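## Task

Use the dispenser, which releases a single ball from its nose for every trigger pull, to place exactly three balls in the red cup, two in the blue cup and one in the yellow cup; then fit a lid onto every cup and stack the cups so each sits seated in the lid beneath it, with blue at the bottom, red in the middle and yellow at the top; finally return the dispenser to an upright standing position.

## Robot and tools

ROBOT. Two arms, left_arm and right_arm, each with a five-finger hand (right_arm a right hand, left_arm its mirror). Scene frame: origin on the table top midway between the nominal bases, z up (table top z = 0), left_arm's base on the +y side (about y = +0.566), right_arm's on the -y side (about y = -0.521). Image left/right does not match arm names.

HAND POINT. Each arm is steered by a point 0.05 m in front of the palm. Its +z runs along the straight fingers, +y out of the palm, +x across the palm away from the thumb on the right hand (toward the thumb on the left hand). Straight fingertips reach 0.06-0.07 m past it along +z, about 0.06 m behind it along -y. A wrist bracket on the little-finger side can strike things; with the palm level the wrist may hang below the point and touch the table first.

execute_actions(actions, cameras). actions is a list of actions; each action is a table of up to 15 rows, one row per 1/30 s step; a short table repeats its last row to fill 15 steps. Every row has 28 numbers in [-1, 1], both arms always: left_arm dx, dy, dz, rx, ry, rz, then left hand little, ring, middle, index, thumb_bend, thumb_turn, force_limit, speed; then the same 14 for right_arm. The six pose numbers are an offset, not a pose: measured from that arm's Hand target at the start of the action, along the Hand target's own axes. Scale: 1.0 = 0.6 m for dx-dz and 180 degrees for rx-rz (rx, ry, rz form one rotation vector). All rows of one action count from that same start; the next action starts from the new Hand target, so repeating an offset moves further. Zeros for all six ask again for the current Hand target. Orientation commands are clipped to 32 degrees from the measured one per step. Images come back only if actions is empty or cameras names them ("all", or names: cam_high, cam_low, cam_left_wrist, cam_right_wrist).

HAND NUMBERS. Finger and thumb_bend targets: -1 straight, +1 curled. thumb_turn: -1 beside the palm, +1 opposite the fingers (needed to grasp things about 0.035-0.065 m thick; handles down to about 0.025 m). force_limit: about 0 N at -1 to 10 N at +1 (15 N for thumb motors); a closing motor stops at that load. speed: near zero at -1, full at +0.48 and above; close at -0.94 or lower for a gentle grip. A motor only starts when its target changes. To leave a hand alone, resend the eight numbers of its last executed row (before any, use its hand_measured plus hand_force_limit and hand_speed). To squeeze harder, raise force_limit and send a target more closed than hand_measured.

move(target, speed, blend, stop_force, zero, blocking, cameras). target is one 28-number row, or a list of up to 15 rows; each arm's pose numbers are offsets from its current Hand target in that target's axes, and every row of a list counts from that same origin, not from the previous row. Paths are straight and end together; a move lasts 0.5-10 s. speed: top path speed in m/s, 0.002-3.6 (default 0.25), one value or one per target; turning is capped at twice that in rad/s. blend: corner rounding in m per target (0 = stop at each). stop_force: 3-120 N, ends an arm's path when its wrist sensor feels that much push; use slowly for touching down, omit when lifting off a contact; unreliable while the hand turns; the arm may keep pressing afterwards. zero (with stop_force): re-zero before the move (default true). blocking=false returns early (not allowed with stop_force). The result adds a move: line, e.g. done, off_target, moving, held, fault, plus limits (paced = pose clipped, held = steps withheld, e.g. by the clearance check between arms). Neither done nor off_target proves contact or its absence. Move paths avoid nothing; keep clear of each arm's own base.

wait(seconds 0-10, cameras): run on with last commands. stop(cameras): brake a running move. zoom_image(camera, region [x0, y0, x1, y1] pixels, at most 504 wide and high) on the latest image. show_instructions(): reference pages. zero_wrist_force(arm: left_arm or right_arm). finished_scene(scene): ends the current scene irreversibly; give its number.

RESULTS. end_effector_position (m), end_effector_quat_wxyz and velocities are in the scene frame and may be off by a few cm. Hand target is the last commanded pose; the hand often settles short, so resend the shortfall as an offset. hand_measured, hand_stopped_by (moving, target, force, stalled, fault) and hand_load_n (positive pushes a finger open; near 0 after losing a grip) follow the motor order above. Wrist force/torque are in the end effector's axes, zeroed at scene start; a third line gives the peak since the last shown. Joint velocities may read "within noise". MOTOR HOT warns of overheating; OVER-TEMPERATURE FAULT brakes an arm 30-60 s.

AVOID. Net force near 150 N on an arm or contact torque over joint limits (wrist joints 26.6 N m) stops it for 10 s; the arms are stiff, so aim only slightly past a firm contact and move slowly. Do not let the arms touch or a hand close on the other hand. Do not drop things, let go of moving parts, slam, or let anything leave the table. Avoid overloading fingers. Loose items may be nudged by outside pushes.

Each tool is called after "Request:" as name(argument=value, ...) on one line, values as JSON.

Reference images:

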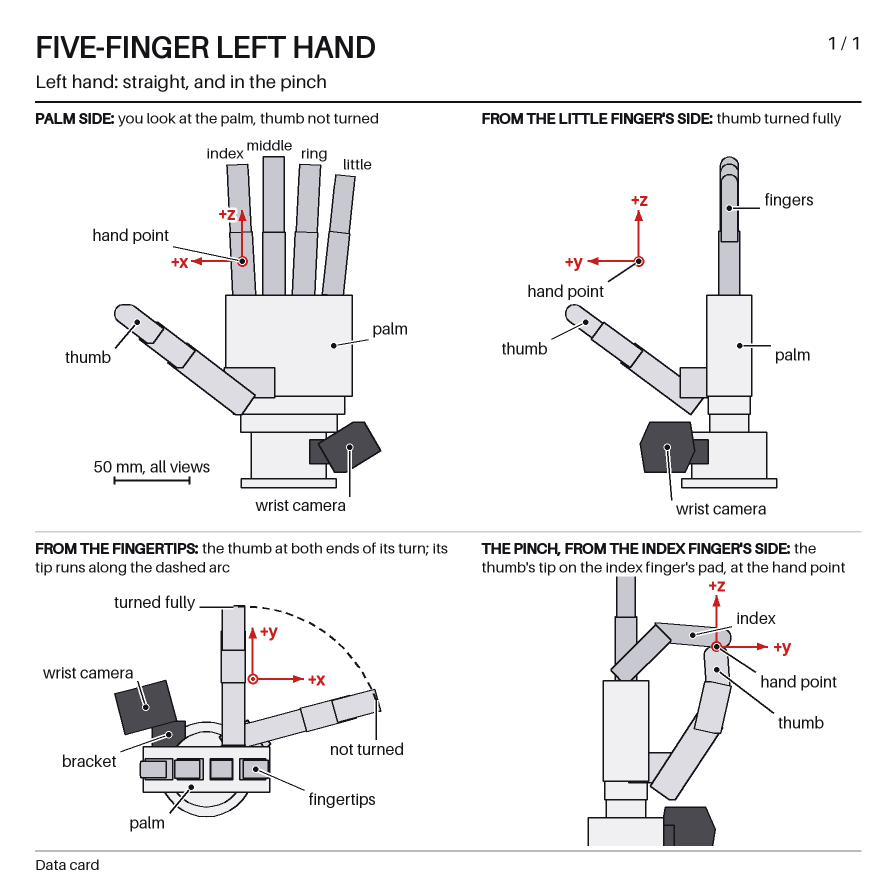

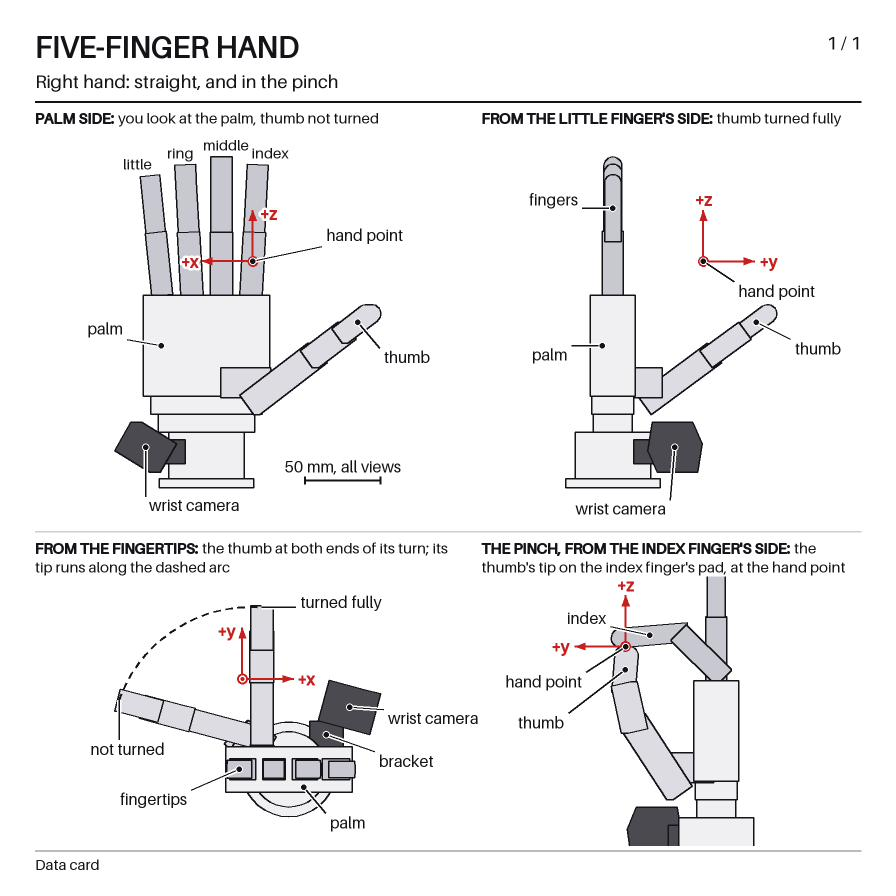

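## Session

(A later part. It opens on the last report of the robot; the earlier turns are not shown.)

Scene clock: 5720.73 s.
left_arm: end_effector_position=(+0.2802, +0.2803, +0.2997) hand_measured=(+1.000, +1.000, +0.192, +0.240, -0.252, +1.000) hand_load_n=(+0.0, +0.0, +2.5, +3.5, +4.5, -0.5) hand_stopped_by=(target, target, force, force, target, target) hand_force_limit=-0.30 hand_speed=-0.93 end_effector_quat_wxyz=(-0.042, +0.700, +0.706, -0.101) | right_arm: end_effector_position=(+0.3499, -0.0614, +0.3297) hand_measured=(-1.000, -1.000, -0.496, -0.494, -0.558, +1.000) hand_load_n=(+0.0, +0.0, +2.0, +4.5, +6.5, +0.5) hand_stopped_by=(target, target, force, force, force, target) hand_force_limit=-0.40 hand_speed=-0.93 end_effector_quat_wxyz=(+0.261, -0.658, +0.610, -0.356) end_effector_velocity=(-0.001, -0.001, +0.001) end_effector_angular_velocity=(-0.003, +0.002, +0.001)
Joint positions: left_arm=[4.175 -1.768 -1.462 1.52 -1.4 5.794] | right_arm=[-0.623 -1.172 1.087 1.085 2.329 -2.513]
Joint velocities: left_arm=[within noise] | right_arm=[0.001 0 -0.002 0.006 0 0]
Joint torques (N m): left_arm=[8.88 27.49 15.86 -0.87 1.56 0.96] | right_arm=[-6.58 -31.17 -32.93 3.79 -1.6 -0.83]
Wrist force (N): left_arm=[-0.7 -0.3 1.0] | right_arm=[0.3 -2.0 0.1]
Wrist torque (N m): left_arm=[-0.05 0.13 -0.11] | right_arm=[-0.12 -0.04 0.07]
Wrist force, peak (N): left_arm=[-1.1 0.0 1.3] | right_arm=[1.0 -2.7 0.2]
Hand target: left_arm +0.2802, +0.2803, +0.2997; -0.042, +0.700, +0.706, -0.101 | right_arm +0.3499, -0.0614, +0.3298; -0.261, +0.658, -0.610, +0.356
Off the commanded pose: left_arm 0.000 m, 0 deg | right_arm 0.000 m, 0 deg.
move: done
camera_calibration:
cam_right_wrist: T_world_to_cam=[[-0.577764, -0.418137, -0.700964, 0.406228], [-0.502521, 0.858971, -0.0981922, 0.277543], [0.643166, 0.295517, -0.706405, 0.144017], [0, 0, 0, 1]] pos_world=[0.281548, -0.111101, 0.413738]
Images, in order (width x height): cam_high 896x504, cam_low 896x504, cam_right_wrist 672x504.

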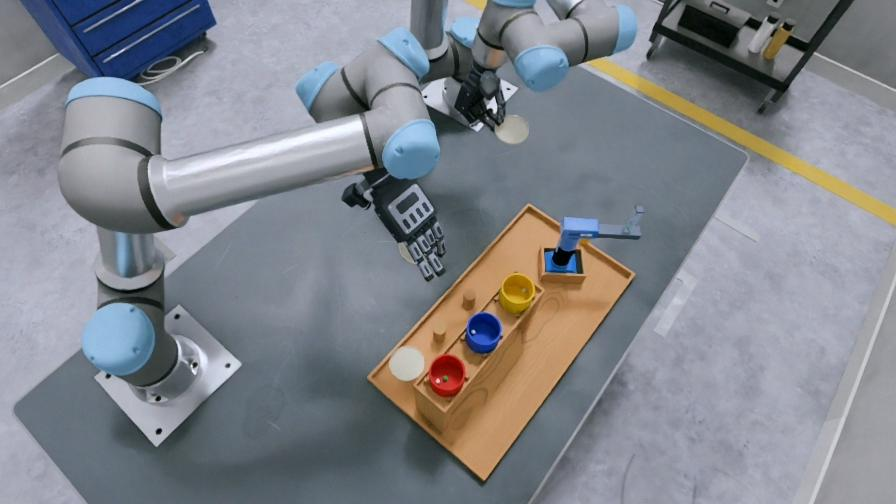

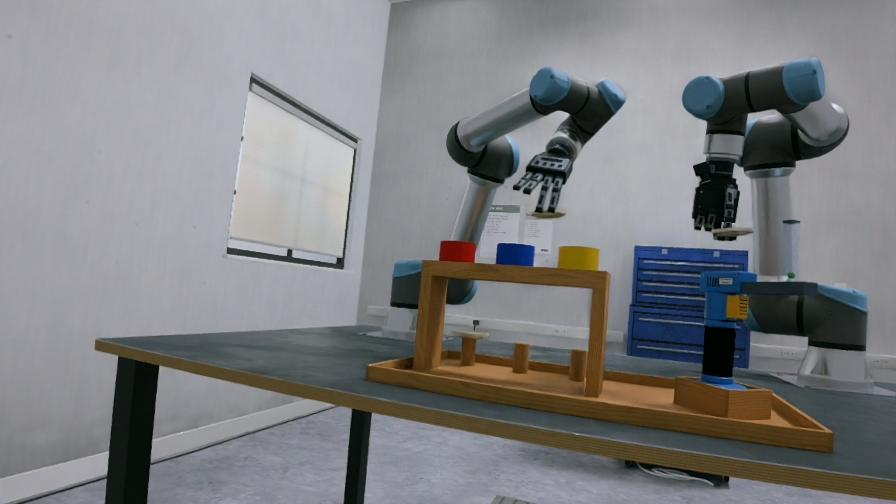

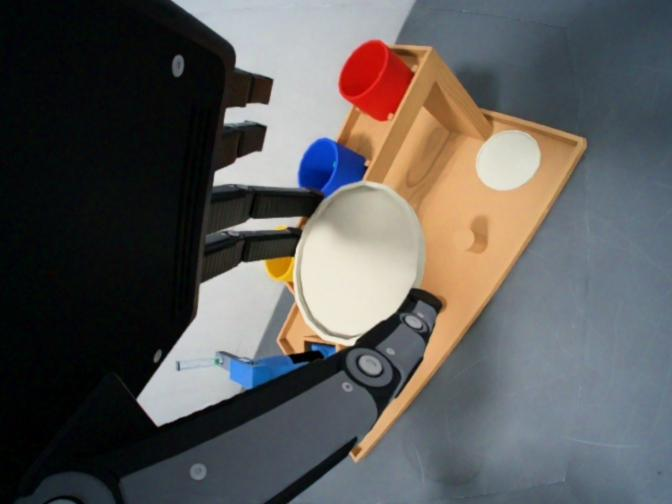

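Request:
move(target=[0,0,0,0,0,0,1,1,0.35,0.35,-0.25,1,-0.3,-0.93,0.0353,-0.1273,0.2528,0,0,0,-1,-1,-0.38,-0.42,-0.48,1,-0.4,-0.93], speed=0.1, cameras=["cam_low","cam_right_wrist","cam_high"])

Request:
zoom_image(camera="cam_low", region=[440, 180, 600, 290])

Request:
zoom_image(camera="cam_high", region=[410, 240, 560, 390])

Request:
zoom_image(camera="cam_right_wrist", region=[220, 100, 520, 380])

Scene clock: 5735.87 s.
left_arm: end_effector_position=(+0.2802, +0.2803, +0.2997) hand_measured=(+1.000, +1.000, +0.192, +0.240, -0.252, +1.000) hand_load_n=(+0.0, +0.0, +2.5, +3.5, +4.5, -0.5) hand_stopped_by=(target, target, force, force, target, target) hand_force_limit=-0.30 hand_speed=-0.93 end_effector_quat_wxyz=(-0.042, +0.700, +0.706, -0.101) | right_arm: end_effector_position=(+0.5163, -0.0868, +0.2998) hand_measured=(-1.000, -1.000, -0.496, -0.494, -0.558, +1.000) hand_load_n=(+0.0, +0.0, +2.0, +4.5, +7.0, +0.0) hand_stopped_by=(target, target, force, force, force, target) hand_force_limit=-0.40 hand_speed=-0.93 end_effector_quat_wxyz=(+0.261, -0.658, +0.610, -0.356) end_effector_velocity=(+0.001, +0.000, +0.001) end_effector_angular_velocity=(+0.001, -0.001, +0.000)
Joint positions: left_arm=[4.175 -1.768 -1.462 1.52 -1.4 5.794] | right_arm=[-0.897 -1.035 0.923 0.936 2.161 -2.79]
Joint velocities: left_arm=[within noise] | right_arm=[-0.002 0.002 -0.005 0.001 -0.001 -0.001]
Joint torques (N m): left_arm=[8.09 26.87 16.65 -0.68 1.6 0.89] | right_arm=[-7.02 -35.04 -32.88 3.01 -1.99 -1.12]
Wrist force (N): left_arm=[-0.7 -0.2 1.0] | right_arm=[0.4 -1.9 -0.3]
Wrist torque (N m): left_arm=[-0.04 0.13 -0.12] | right_arm=[0.01 -0.07 0.05]
Wrist force, peak (N): left_arm=[-0.8 -0.3 1.3] | right_arm=[0.4 -2.3 0.3]
Hand target: left_arm +0.2802, +0.2803, +0.2997; -0.042, +0.700, +0.706, -0.101 | right_arm +0.5165, -0.0869, +0.2998; -0.261, +0.658, -0.610, +0.356
Off the commanded pose: left_arm 0.000 m, 0 deg | right_arm 0.000 m, 0 deg.
move: done
camera_calibration:
cam_right_wrist: T_world_to_cam=[[-0.577681, -0.4181, -0.701054, 0.470721], [-0.502483, 0.858988, -0.0982351, 0.380036], [0.64327, 0.295519, -0.706309, 0.0232253], [0, 0, 0, 1]] pos_world=[0.447948, -0.136501, 0.383738]
Images, in order (width x height): cam_high 896x504, cam_low 896x504, cam_right_wrist 672x504.

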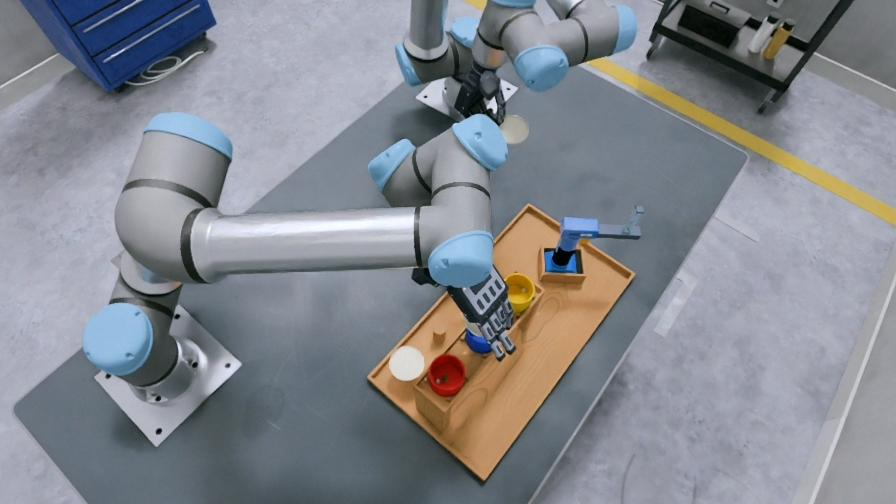

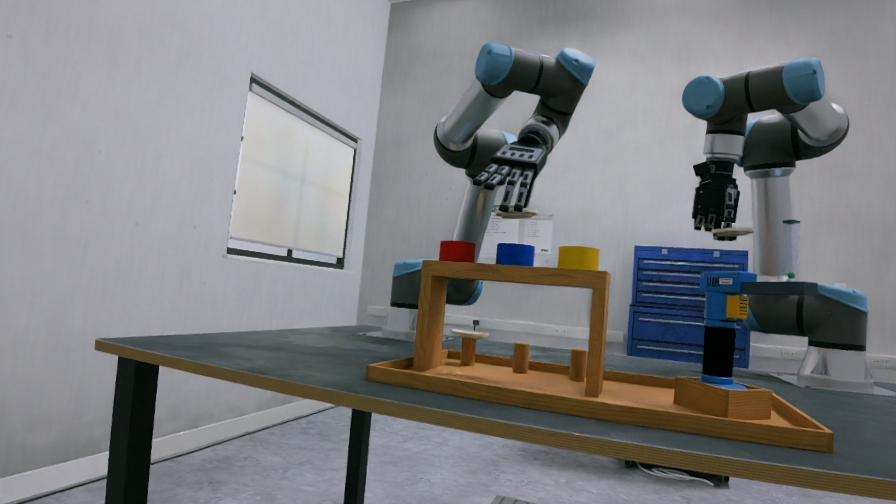

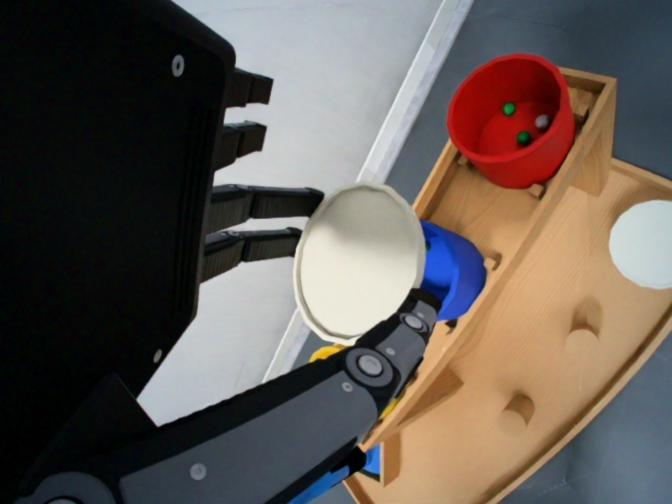

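Scaled by 3.150 from the camera's 896x504 image, which has a finer 1280x720 frame.

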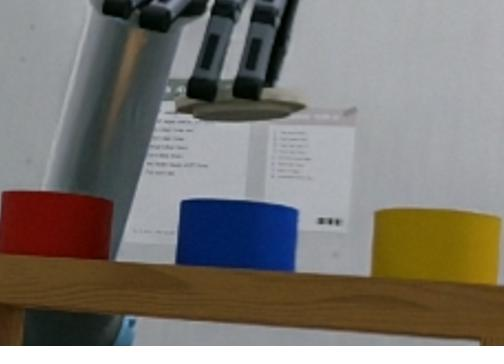

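Scaled by 3.360 from the camera's 896x504 image, which has a finer 1280x720 frame.

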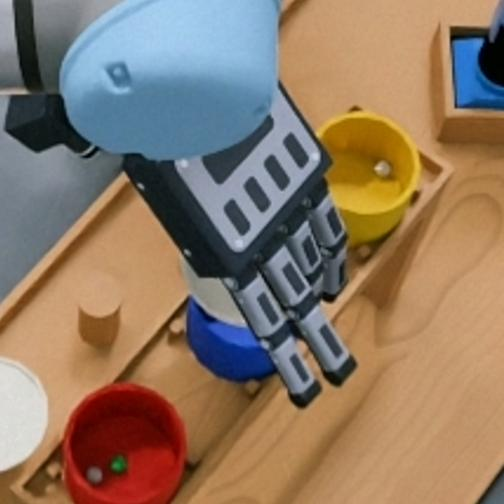

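Scaled by 1.680 from the camera's 672x504 image, which has a finer 960x720 frame.

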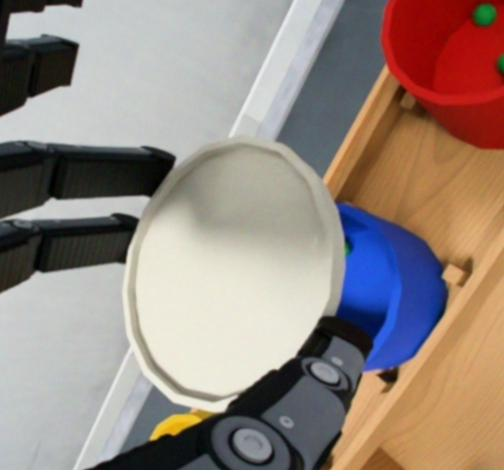

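Request:
zoom_image(camera="cam_right_wrist", region=[400, 30, 640, 330])

Scaled by 1.680 from the camera's 672x504 image, which has a finer 960x720 frame.

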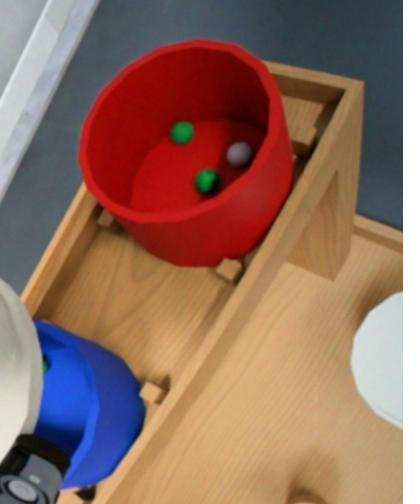

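Request:
move(target=[0,0,0,0,0,0,1,1,0.35,0.35,-0.25,1,-0.3,-0.93,-0.0092,0.048,0.0376,0,0,0,-1,-1,-0.38,-0.42,-0.48,1,-0.4,-0.93], speed=0.04, cameras=["cam_low","cam_right_wrist","cam_high"])

Request:
zoom_image(camera="cam_low", region=[470, 210, 570, 280])

Request:
zoom_image(camera="cam_high", region=[430, 290, 530, 380])

Request:
zoom_image(camera="cam_right_wrist", region=[260, 160, 460, 360])

Scene clock: 5812.23 s.
left_arm: end_effector_position=(+0.2802, +0.2803, +0.2997) hand_measured=(+1.000, +1.000, +0.192, +0.240, -0.252, +1.000) hand_load_n=(+0.0, +0.0, +2.0, +3.5, +4.5, -0.5) hand_stopped_by=(target, target, force, force, target, target) hand_force_limit=-0.30 hand_speed=-0.93 end_effector_quat_wxyz=(-0.042, +0.700, +0.706, -0.101) | right_arm: end_effector_position=(+0.5164, -0.0869, +0.2629) hand_measured=(-1.000, -1.000, -0.496, -0.494, -0.558, +1.000) hand_load_n=(+0.0, -0.5, +1.5, +4.5, +6.5, +0.0) hand_stopped_by=(target, target, force, force, force, target) hand_force_limit=-0.40 hand_speed=-0.93 end_effector_quat_wxyz=(+0.261, -0.658, +0.610, -0.356)
Joint positions: left_arm=[4.175 -1.768 -1.462 1.52 -1.4 5.794] | right_arm=[-0.897 -1.041 1.027 0.839 2.161 -2.791]
Joint torques (N m): left_arm=[8.41 27.15 16.44 -0.7 1.57 0.85] | right_arm=[-0.18 -50.85 -10.86 -1.28 0.34 -1.02]
Wrist force (N): left_arm=[-0.6 -0.1 1.0] | right_arm=[0.4 -1.9 -0.3]
Wrist torque (N m): left_arm=[-0.02 0.12 -0.11] | right_arm=[0.00 -0.06 0.03]
Wrist force, peak (N): left_arm=[-0.7 -0.4 1.3] | right_arm=[0.6 -2.3 -0.2]
Hand target: left_arm +0.2802, +0.2803, +0.2997; -0.042, +0.700, +0.706, -0.101 | right_arm +0.5164, -0.0869, +0.2628; -0.261, +0.658, -0.610, +0.356
Off the commanded pose: left_arm 0.000 m, 0 deg | right_arm 0.000 m, 0 deg.
move: done
camera_calibration:
cam_right_wrist: T_world_to_cam=[[-0.577829, -0.418241, -0.700848, 0.444956], [-0.502456, 0.85899, -0.0983547, 0.3765], [0.643158, 0.295313, -0.706497, -0.00274424], [0, 0, 0, 1]] pos_world=[0.448048, -0.136501, 0.346939]
Images, in order (width x height): cam_high 896x504, cam_low 896x504, cam_right_wrist 672x504.

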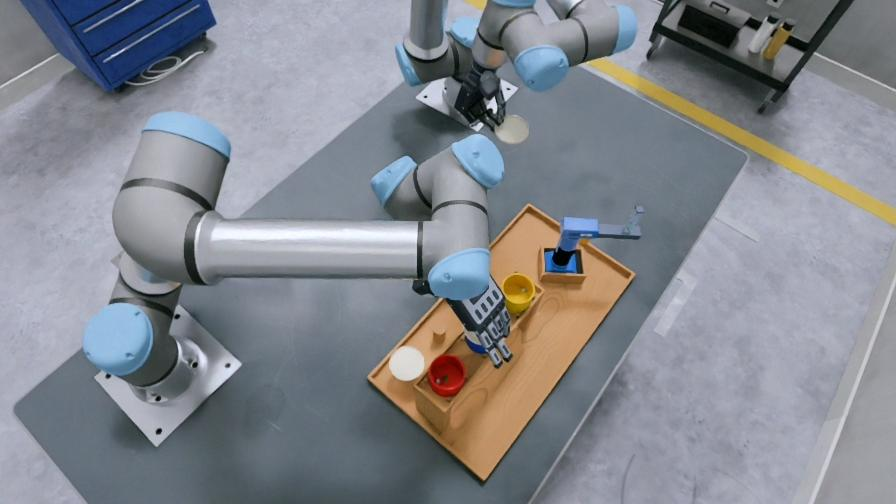

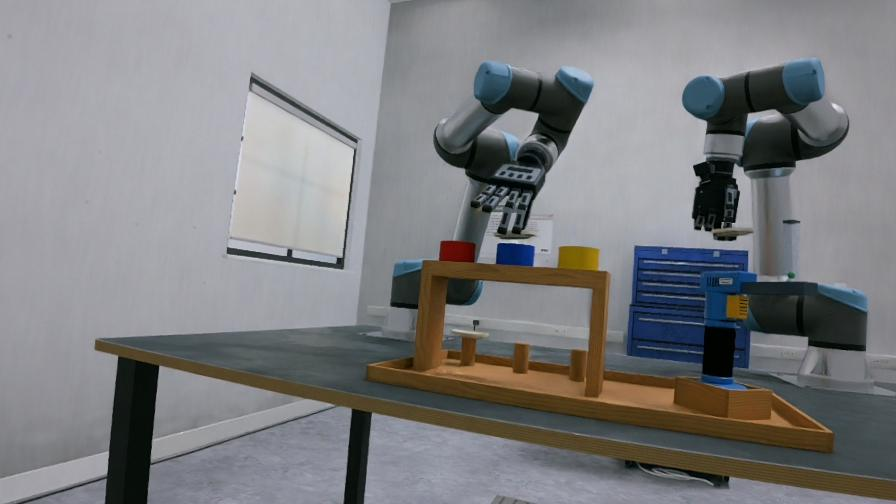

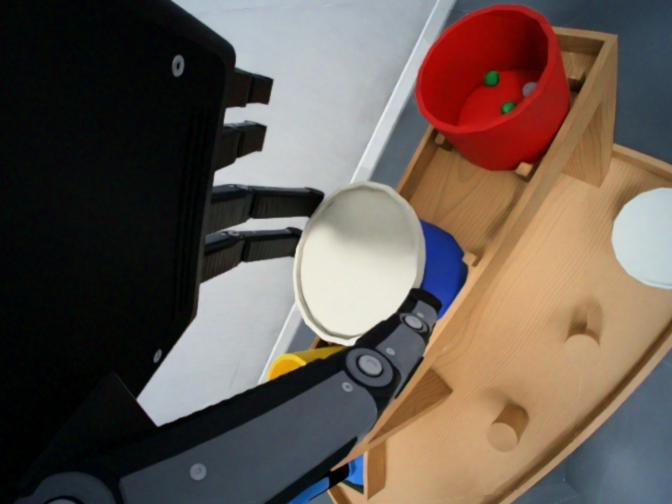

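Scaled by 5.040 from the camera's 896x504 image, which has a finer 1280x720 frame.

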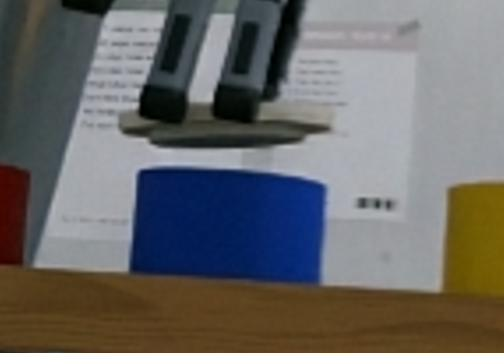

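Scaled by 5.040 from the camera's 896x504 image, which has a finer 1280x720 frame.

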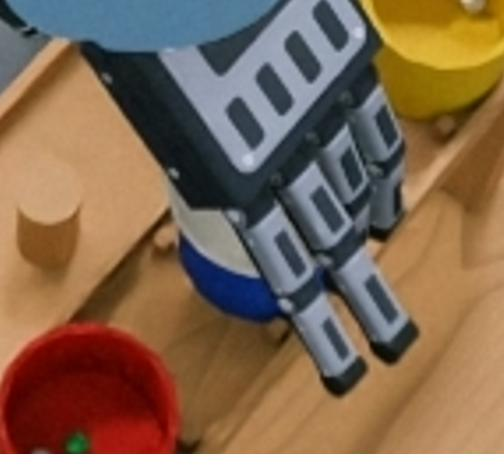

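Scaled by 2.520 from the camera's 672x504 image, which has a finer 960x720 frame.

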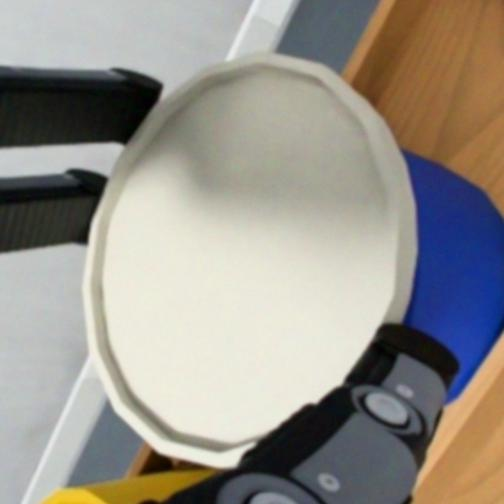

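Request:
move(target=[[0,0,0,0,0,0,1,1,0.35,0.35,-0.25,1,-0.3,-0.93,-0.002,0.0003,-0.0008,0,0,0,-1,-1,-0.38,-0.42,-0.48,1,-0.4,-0.93],[0,0,0,0,0,0,1,1,0.35,0.35,-0.25,1,-0.3,-0.93,-0.0065,0.0236,0.0175,0,0,0,-1,-1,-0.38,-0.42,-0.48,1,-0.4,-0.93]], speed=0.01, stop_force=3, cameras=["cam_low","cam_right_wrist","cam_high"])

Request:
zoom_image(camera="cam_low", region=[470, 210, 570, 280])

Request:
zoom_image(camera="cam_right_wrist", region=[260, 160, 460, 360])

Scene clock: 5860.17 s.
left_arm: end_effector_position=(+0.2802, +0.2803, +0.2997) hand_measured=(+1.000, +1.000, +0.192, +0.240, -0.252, +1.000) hand_load_n=(+0.0, +0.0, +2.0, +3.5, +4.5, -0.5) hand_stopped_by=(target, target, force, force, target, target) hand_force_limit=-0.30 hand_speed=-0.93 end_effector_quat_wxyz=(-0.042, +0.700, +0.706, -0.101) | right_arm: end_effector_position=(+0.5160, -0.0857, +0.2496) hand_measured=(-1.000, -1.000, -0.496, -0.494, -0.556, +1.000) hand_load_n=(+0.0, +0.0, +2.5, +2.5, +5.0, +0.0) hand_stopped_by=(target, target, force, force, force, target) hand_force_limit=-0.40 hand_speed=-0.93 end_effector_quat_wxyz=(+0.261, -0.658, +0.610, -0.356)
Joint positions: left_arm=[4.175 -1.768 -1.462 1.52 -1.4 5.794] | right_arm=[-0.895 -1.039 1.058 0.807 2.162 -2.788]
Joint torques (N m): left_arm=[7.81 27.42 17.31 -0.84 1.53 1.04] | right_arm=[5.09 -40.32 -32.51 3.15 2.15 0.94]
Wrist force (N): left_arm=[-0.6 -0.3 1.0] | right_arm=[0.5 -2.0 -0.7]
Wrist torque (N m): left_arm=[-0.04 0.11 -0.11] | right_arm=[0.04 -0.08 -0.14]
Wrist force, peak (N): left_arm=[-0.3 -0.1 1.6] | right_arm=[0.6 -6.4 -3.3]
Hand target: left_arm +0.2802, +0.2803, +0.2997; -0.042, +0.700, +0.706, -0.101 | right_arm +0.5160, -0.0857, +0.2497; -0.261, +0.658, -0.610, +0.356 (not the last commanded pose)
Off the commanded pose: left_arm 0.000 m, 0 deg | right_arm 0.005 m, 0 deg.
move: contact (right_arm); path passed 1 of 2 targets
camera_calibration:
cam_right_wrist: T_world_to_cam=[[-0.577829, -0.418241, -0.700848, 0.435906], [-0.502456, 0.85899, -0.0983547, 0.37396], [0.643158, 0.295313, -0.706497, -0.0122378], [0, 0, 0, 1]] pos_world=[0.447648, -0.135301, 0.333639]
Images, in order (width x height): cam_high 896x504, cam_low 896x504, cam_right_wrist 672x504.

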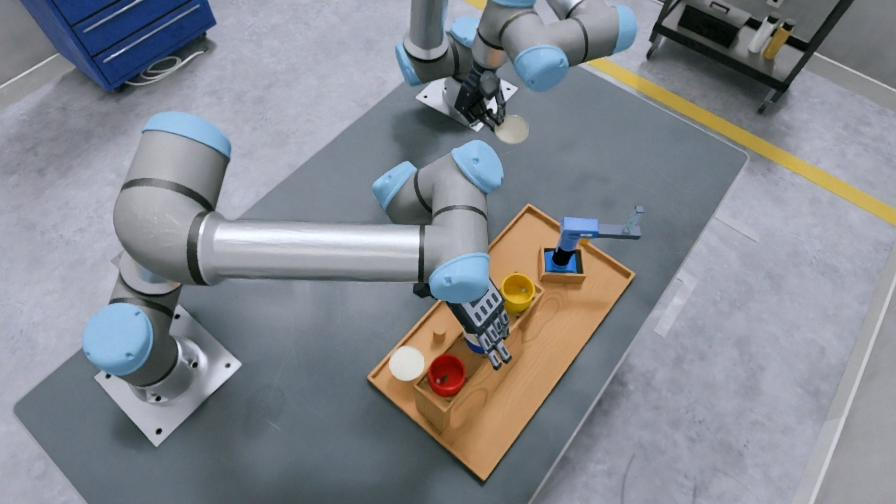

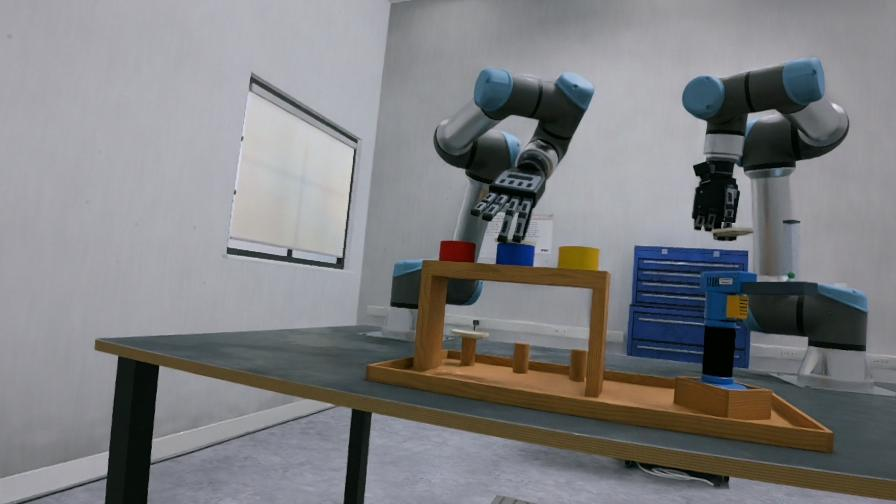

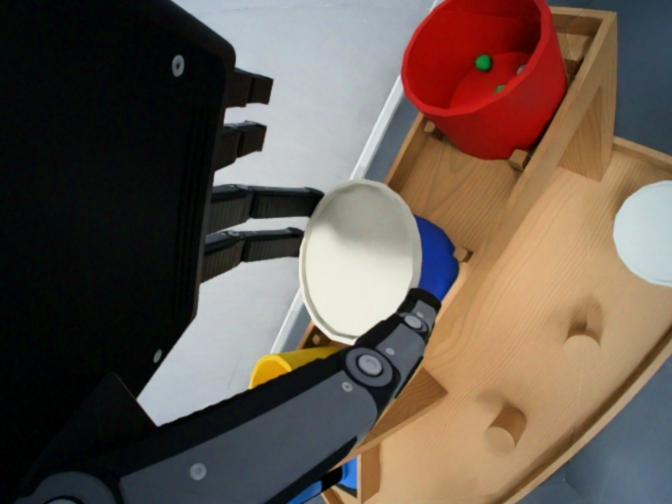

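Scaled by 5.040 from the camera's 896x504 image, which has a finer 1280x720 frame.

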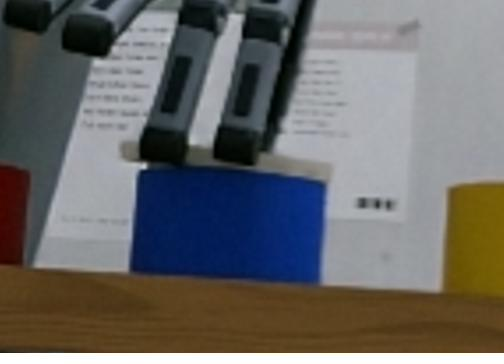

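Scaled by 2.520 from the camera's 672x504 image, which has a finer 960x720 frame.

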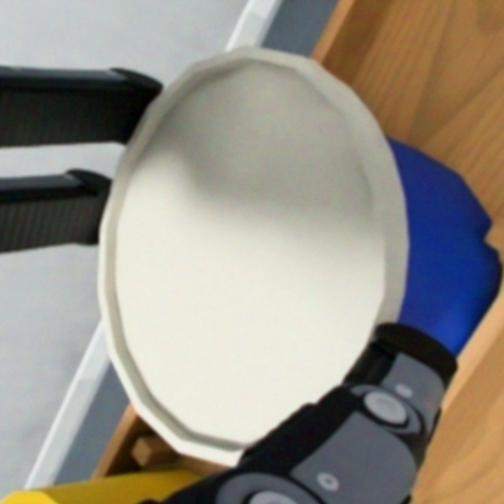

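Request:
zoom_image(camera="cam_low", region=[488, 230, 544, 272])

Request:
zoom_image(camera="cam_high", region=[440, 300, 520, 370])

Scaled by 9.000 from the camera's 896x504 image, which has a finer 1280x720 frame.

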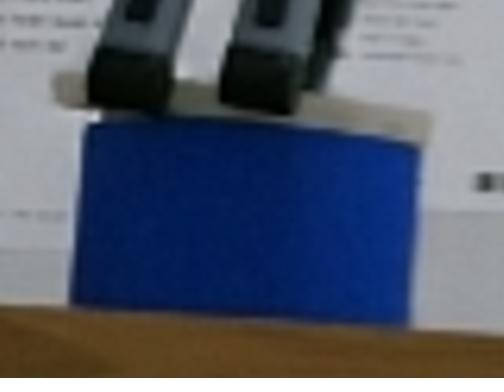

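Scaled by 6.300 from the camera's 896x504 image, which has a finer 1280x720 frame.

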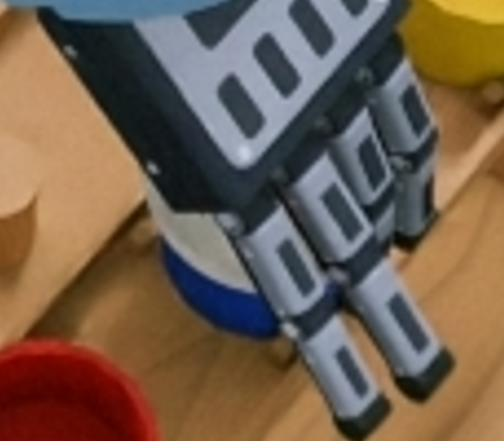

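Request:
move(target=[[0,0,0,0,0,0,1,1,0.35,0.35,-0.25,1,-0.3,-0.93,0.0015,-0.0078,-0.0061,0,0,0,-1,-1,-0.38,-0.42,-0.48,1,-0.4,-0.93],[0,0,0,0,0,0,1,1,0.35,0.35,-0.25,1,-0.3,-0.93,-0.0011,-0.0081,-0.0063,0,0,0,-1,-1,-0.38,-0.42,-0.48,1,-0.4,-0.93]], speed=0.02)

Request:
move(target=[0,0,0,0,0,0,1,1,0.35,0.35,-0.25,1,-0.3,-0.93,-0.0027,0.014,0.011,0,0,0,-1,-1,-0.38,-0.42,-0.48,1,-0.4,-0.93], speed=0.01, stop_force=3, cameras=["cam_low","cam_right_wrist","cam_high"])

Request:
zoom_image(camera="cam_low", region=[488, 230, 544, 272])

Request:
zoom_image(camera="cam_right_wrist", region=[260, 160, 460, 360])

Scene clock: 5898.20 s.
left_arm: end_effector_position=(+0.2802, +0.2803, +0.2997) hand_measured=(+1.000, +1.000, +0.192, +0.240, -0.252, +1.000) hand_load_n=(+0.0, +0.0, +2.0, +3.5, +4.5, -0.5) hand_stopped_by=(target, target, force, force, target, target) hand_force_limit=-0.30 hand_speed=-0.93 end_effector_quat_wxyz=(-0.042, +0.700, +0.706, -0.101) | right_arm: end_effector_position=(+0.5160, -0.0842, +0.2556) hand_measured=(-1.000, -1.000, -0.496, -0.494, -0.556, +1.000) hand_load_n=(+0.0, +0.0, +0.0, +0.0, +0.0, +0.0) hand_stopped_by=(target, target, force, force, force, target) hand_force_limit=-0.40 hand_speed=-0.93 end_effector_quat_wxyz=(+0.261, -0.658, +0.610, -0.356)
Joint positions: left_arm=[4.175 -1.768 -1.462 1.52 -1.4 5.794] | right_arm=[-0.893 -1.036 1.038 0.825 2.163 -2.787]
Joint torques (N m): left_arm=[7.76 27.13 16.43 -0.78 1.61 0.77] | right_arm=[5.16 -36.21 -32.82 3.13 2.79 1.4]
Wrist force (N): left_arm=[-0.6 -0.2 0.8] | right_arm=[0.3 -2.1 -0.6]
Wrist torque (N m): left_arm=[-0.02 0.12 -0.12] | right_arm=[0.00 -0.06 -0.16]
Wrist force, peak (N): left_arm=[-0.5 -0.3 1.4] | right_arm=[0.5 -2.4 -0.7]
Hand target: left_arm +0.2802, +0.2803, +0.2997; -0.042, +0.700, +0.706, -0.101 | right_arm +0.5160, -0.0841, +0.2556; -0.261, +0.658, -0.610, +0.356
Off the commanded pose: left_arm 0.000 m, 0 deg | right_arm 0.000 m, 0 deg.
move: done

Scene clock: 5899.83 s.
left_arm: end_effector_position=(+0.2802, +0.2803, +0.2997) hand_measured=(+1.000, +1.000, +0.192, +0.240, -0.252, +1.000) hand_load_n=(+0.0, +0.0, +2.0, +3.5, +4.5, -0.5) hand_stopped_by=(target, target, force, force, target, target) hand_force_limit=-0.30 hand_speed=-0.93 end_effector_quat_wxyz=(-0.042, +0.700, +0.706, -0.101) | right_arm: end_effector_position=(+0.5160, -0.0841, +0.2503) hand_measured=(-1.000, -1.000, -0.496, -0.494, -0.556, +1.000) hand_load_n=(+0.0, +0.0, +2.0, +1.0, +3.5, +0.0) hand_stopped_by=(target, target, force, force, force, target) hand_force_limit=-0.40 hand_speed=-0.93 end_effector_quat_wxyz=(+0.261, -0.658, +0.610, -0.356)
Joint positions: left_arm=[4.175 -1.768 -1.462 1.52 -1.4 5.794] | right_arm=[-0.892 -1.035 1.051 0.812 2.164 -2.786]
Joint torques (N m): left_arm=[8.3 27.18 16.25 -0.68 1.57 0.81] | right_arm=[5.67 -42.73 -32.28 3.3 1.95 1.16]
Wrist force (N): left_arm=[-0.5 -0.2 1.0] | right_arm=[0.8 -2.1 -0.8]
Wrist torque (N m): left_arm=[-0.03 0.10 -0.10] | right_arm=[0.04 -0.08 -0.14]
Wrist force, peak (N): left_arm=[-0.8 0.1 1.3] | right_arm=[1.1 -5.5 -2.0]
Hand target: left_arm +0.2802, +0.2803, +0.2997; -0.042, +0.700, +0.706, -0.101 | right_arm +0.5160, -0.0841, +0.2504; -0.261, +0.658, -0.610, +0.356 (not the last commanded pose)
Off the commanded pose: left_arm 0.000 m, 0 deg | right_arm 0.006 m, 0 deg.
move: contact (right_arm)
camera_calibration:
cam_right_wrist: T_world_to_cam=[[-0.577829, -0.418241, -0.700848, 0.437066], [-0.502456, 0.85899, -0.0983547, 0.372655], [0.643158, 0.295313, -0.706497, -0.0122157], [0, 0, 0, 1]] pos_world=[0.447648, -0.133701, 0.334339]
Images, in order (width x height): cam_high 896x504, cam_low 896x504, cam_right_wrist 672x504.

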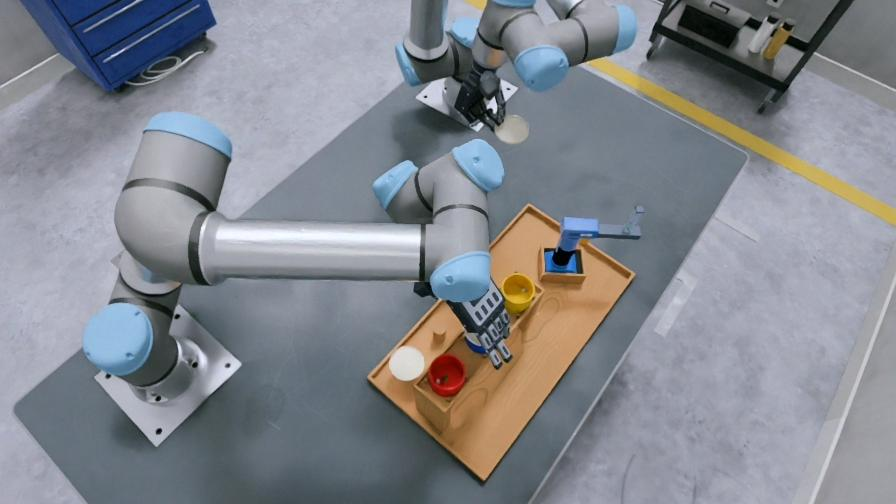

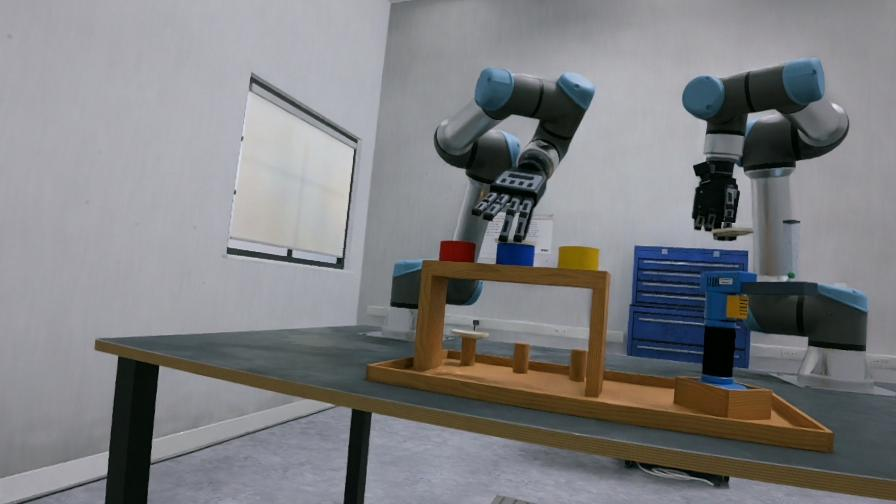

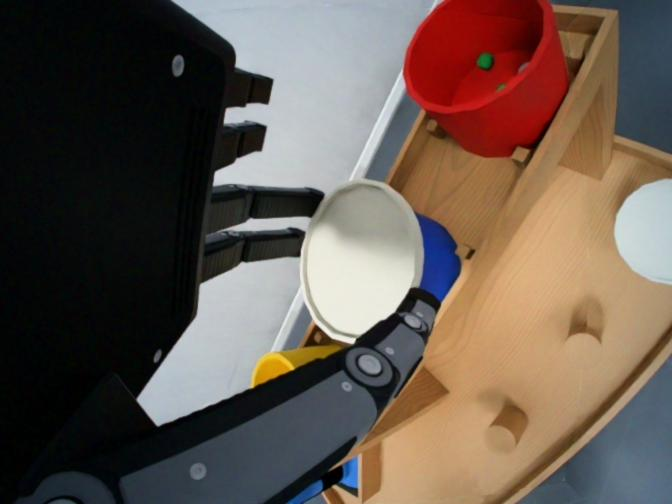

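Scaled by 9.000 from the camera's 896x504 image, which has a finer 1280x720 frame.

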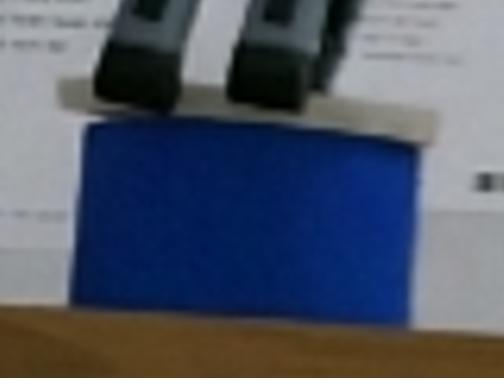

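Scaled by 2.520 from the camera's 672x504 image, which has a finer 960x720 frame.

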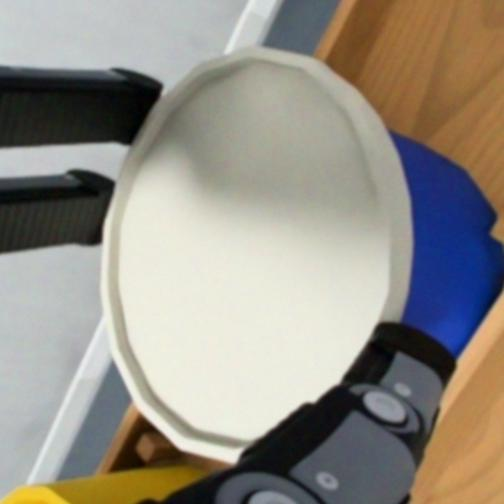

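Request:
move(target=[0,0,0,0,0,0,1,1,0.35,0.35,-0.25,1,-0.3,-0.93,-0.0012,0.0065,0.0051,0,0,0,-1,-1,-0.38,-0.42,-0.48,1,-0.4,-0.93], speed=0.008, stop_force=6, cameras=["cam_low","cam_high"])

Request:
zoom_image(camera="cam_low", region=[488, 230, 544, 272])

Scene clock: 5926.53 s.
left_arm: end_effector_position=(+0.2802, +0.2803, +0.2997) hand_measured=(+1.000, +1.000, +0.192, +0.240, -0.252, +1.000) hand_load_n=(+0.0, +0.0, +2.0, +4.0, +4.5, -0.5) hand_stopped_by=(target, target, force, force, target, target) hand_force_limit=-0.30 hand_speed=-0.93 end_effector_quat_wxyz=(-0.042, +0.700, +0.706, -0.101) | right_arm: end_effector_position=(+0.5160, -0.0841, +0.2490) hand_measured=(-1.000, -1.000, -0.496, -0.494, -0.556, +1.000) hand_load_n=(+0.0, +0.0, +2.5, +3.0, +5.5, +0.0) hand_stopped_by=(target, target, force, force, force, target) hand_force_limit=-0.40 hand_speed=-0.93 end_effector_quat_wxyz=(+0.261, -0.658, +0.610, -0.356)
Joint positions: left_arm=[4.175 -1.768 -1.462 1.52 -1.4 5.794] | right_arm=[-0.892 -1.035 1.054 0.808 2.164 -2.786]
Joint torques (N m): left_arm=[8.64 27.34 16.68 -0.66 1.56 0.73] | right_arm=[4.53 -42.13 -32.36 3.24 0.6 1.15]
Wrist force (N): left_arm=[-0.5 0.0 1.1] | right_arm=[0.8 -3.0 -0.9]
Wrist torque (N m): left_arm=[0.00 0.12 -0.12] | right_arm=[0.07 -0.06 -0.15]
Wrist force, peak (N): left_arm=[-0.7 -0.2 1.4] | right_arm=[1.4 -8.0 -3.6]
Hand target: left_arm +0.2802, +0.2803, +0.2997; -0.042, +0.700, +0.706, -0.101 | right_arm +0.5160, -0.0841, +0.2490; -0.261, +0.658, -0.610, +0.356 (not the last commanded pose)
Off the commanded pose: left_arm 0.000 m, 0 deg | right_arm 0.004 m, 0 deg.
move: contact (right_arm)
Images, in order (width x height): cam_high 896x504, cam_low 896x504.

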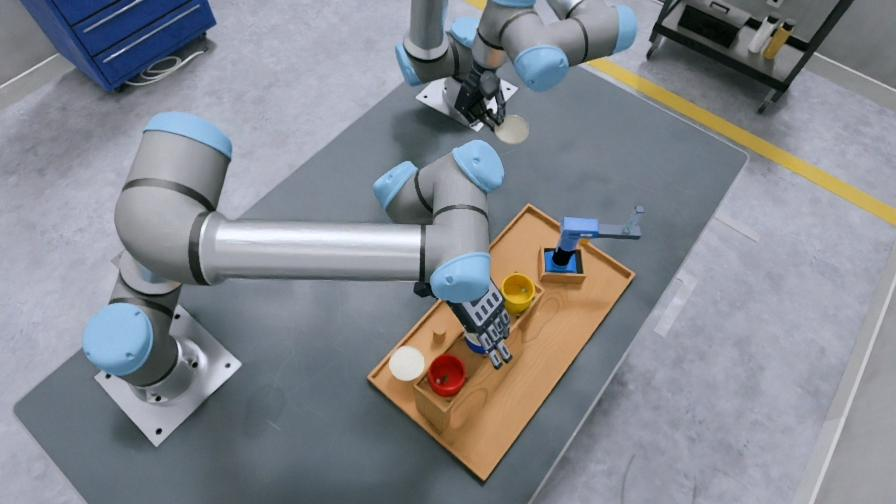

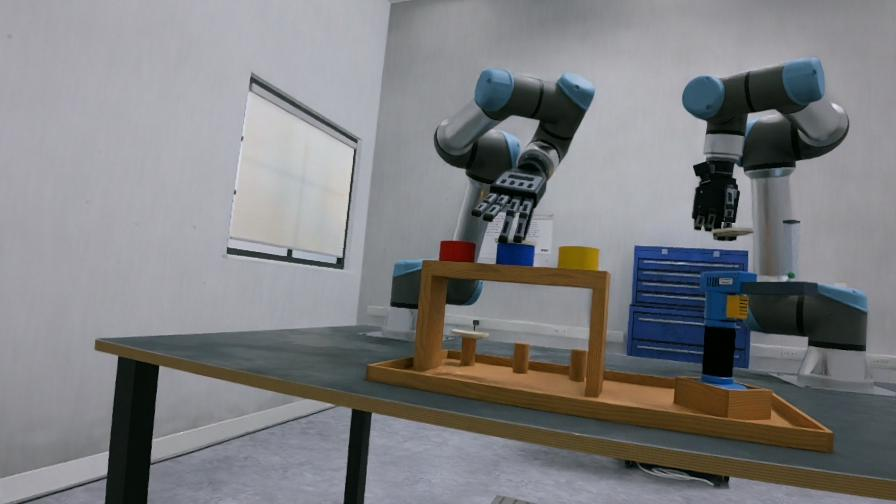

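Scaled by 9.000 from the camera's 896x504 image, which has a finer 1280x720 frame.

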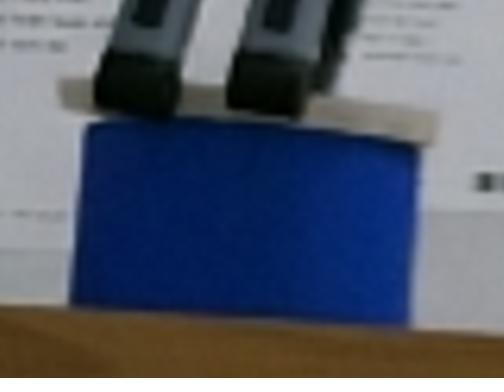

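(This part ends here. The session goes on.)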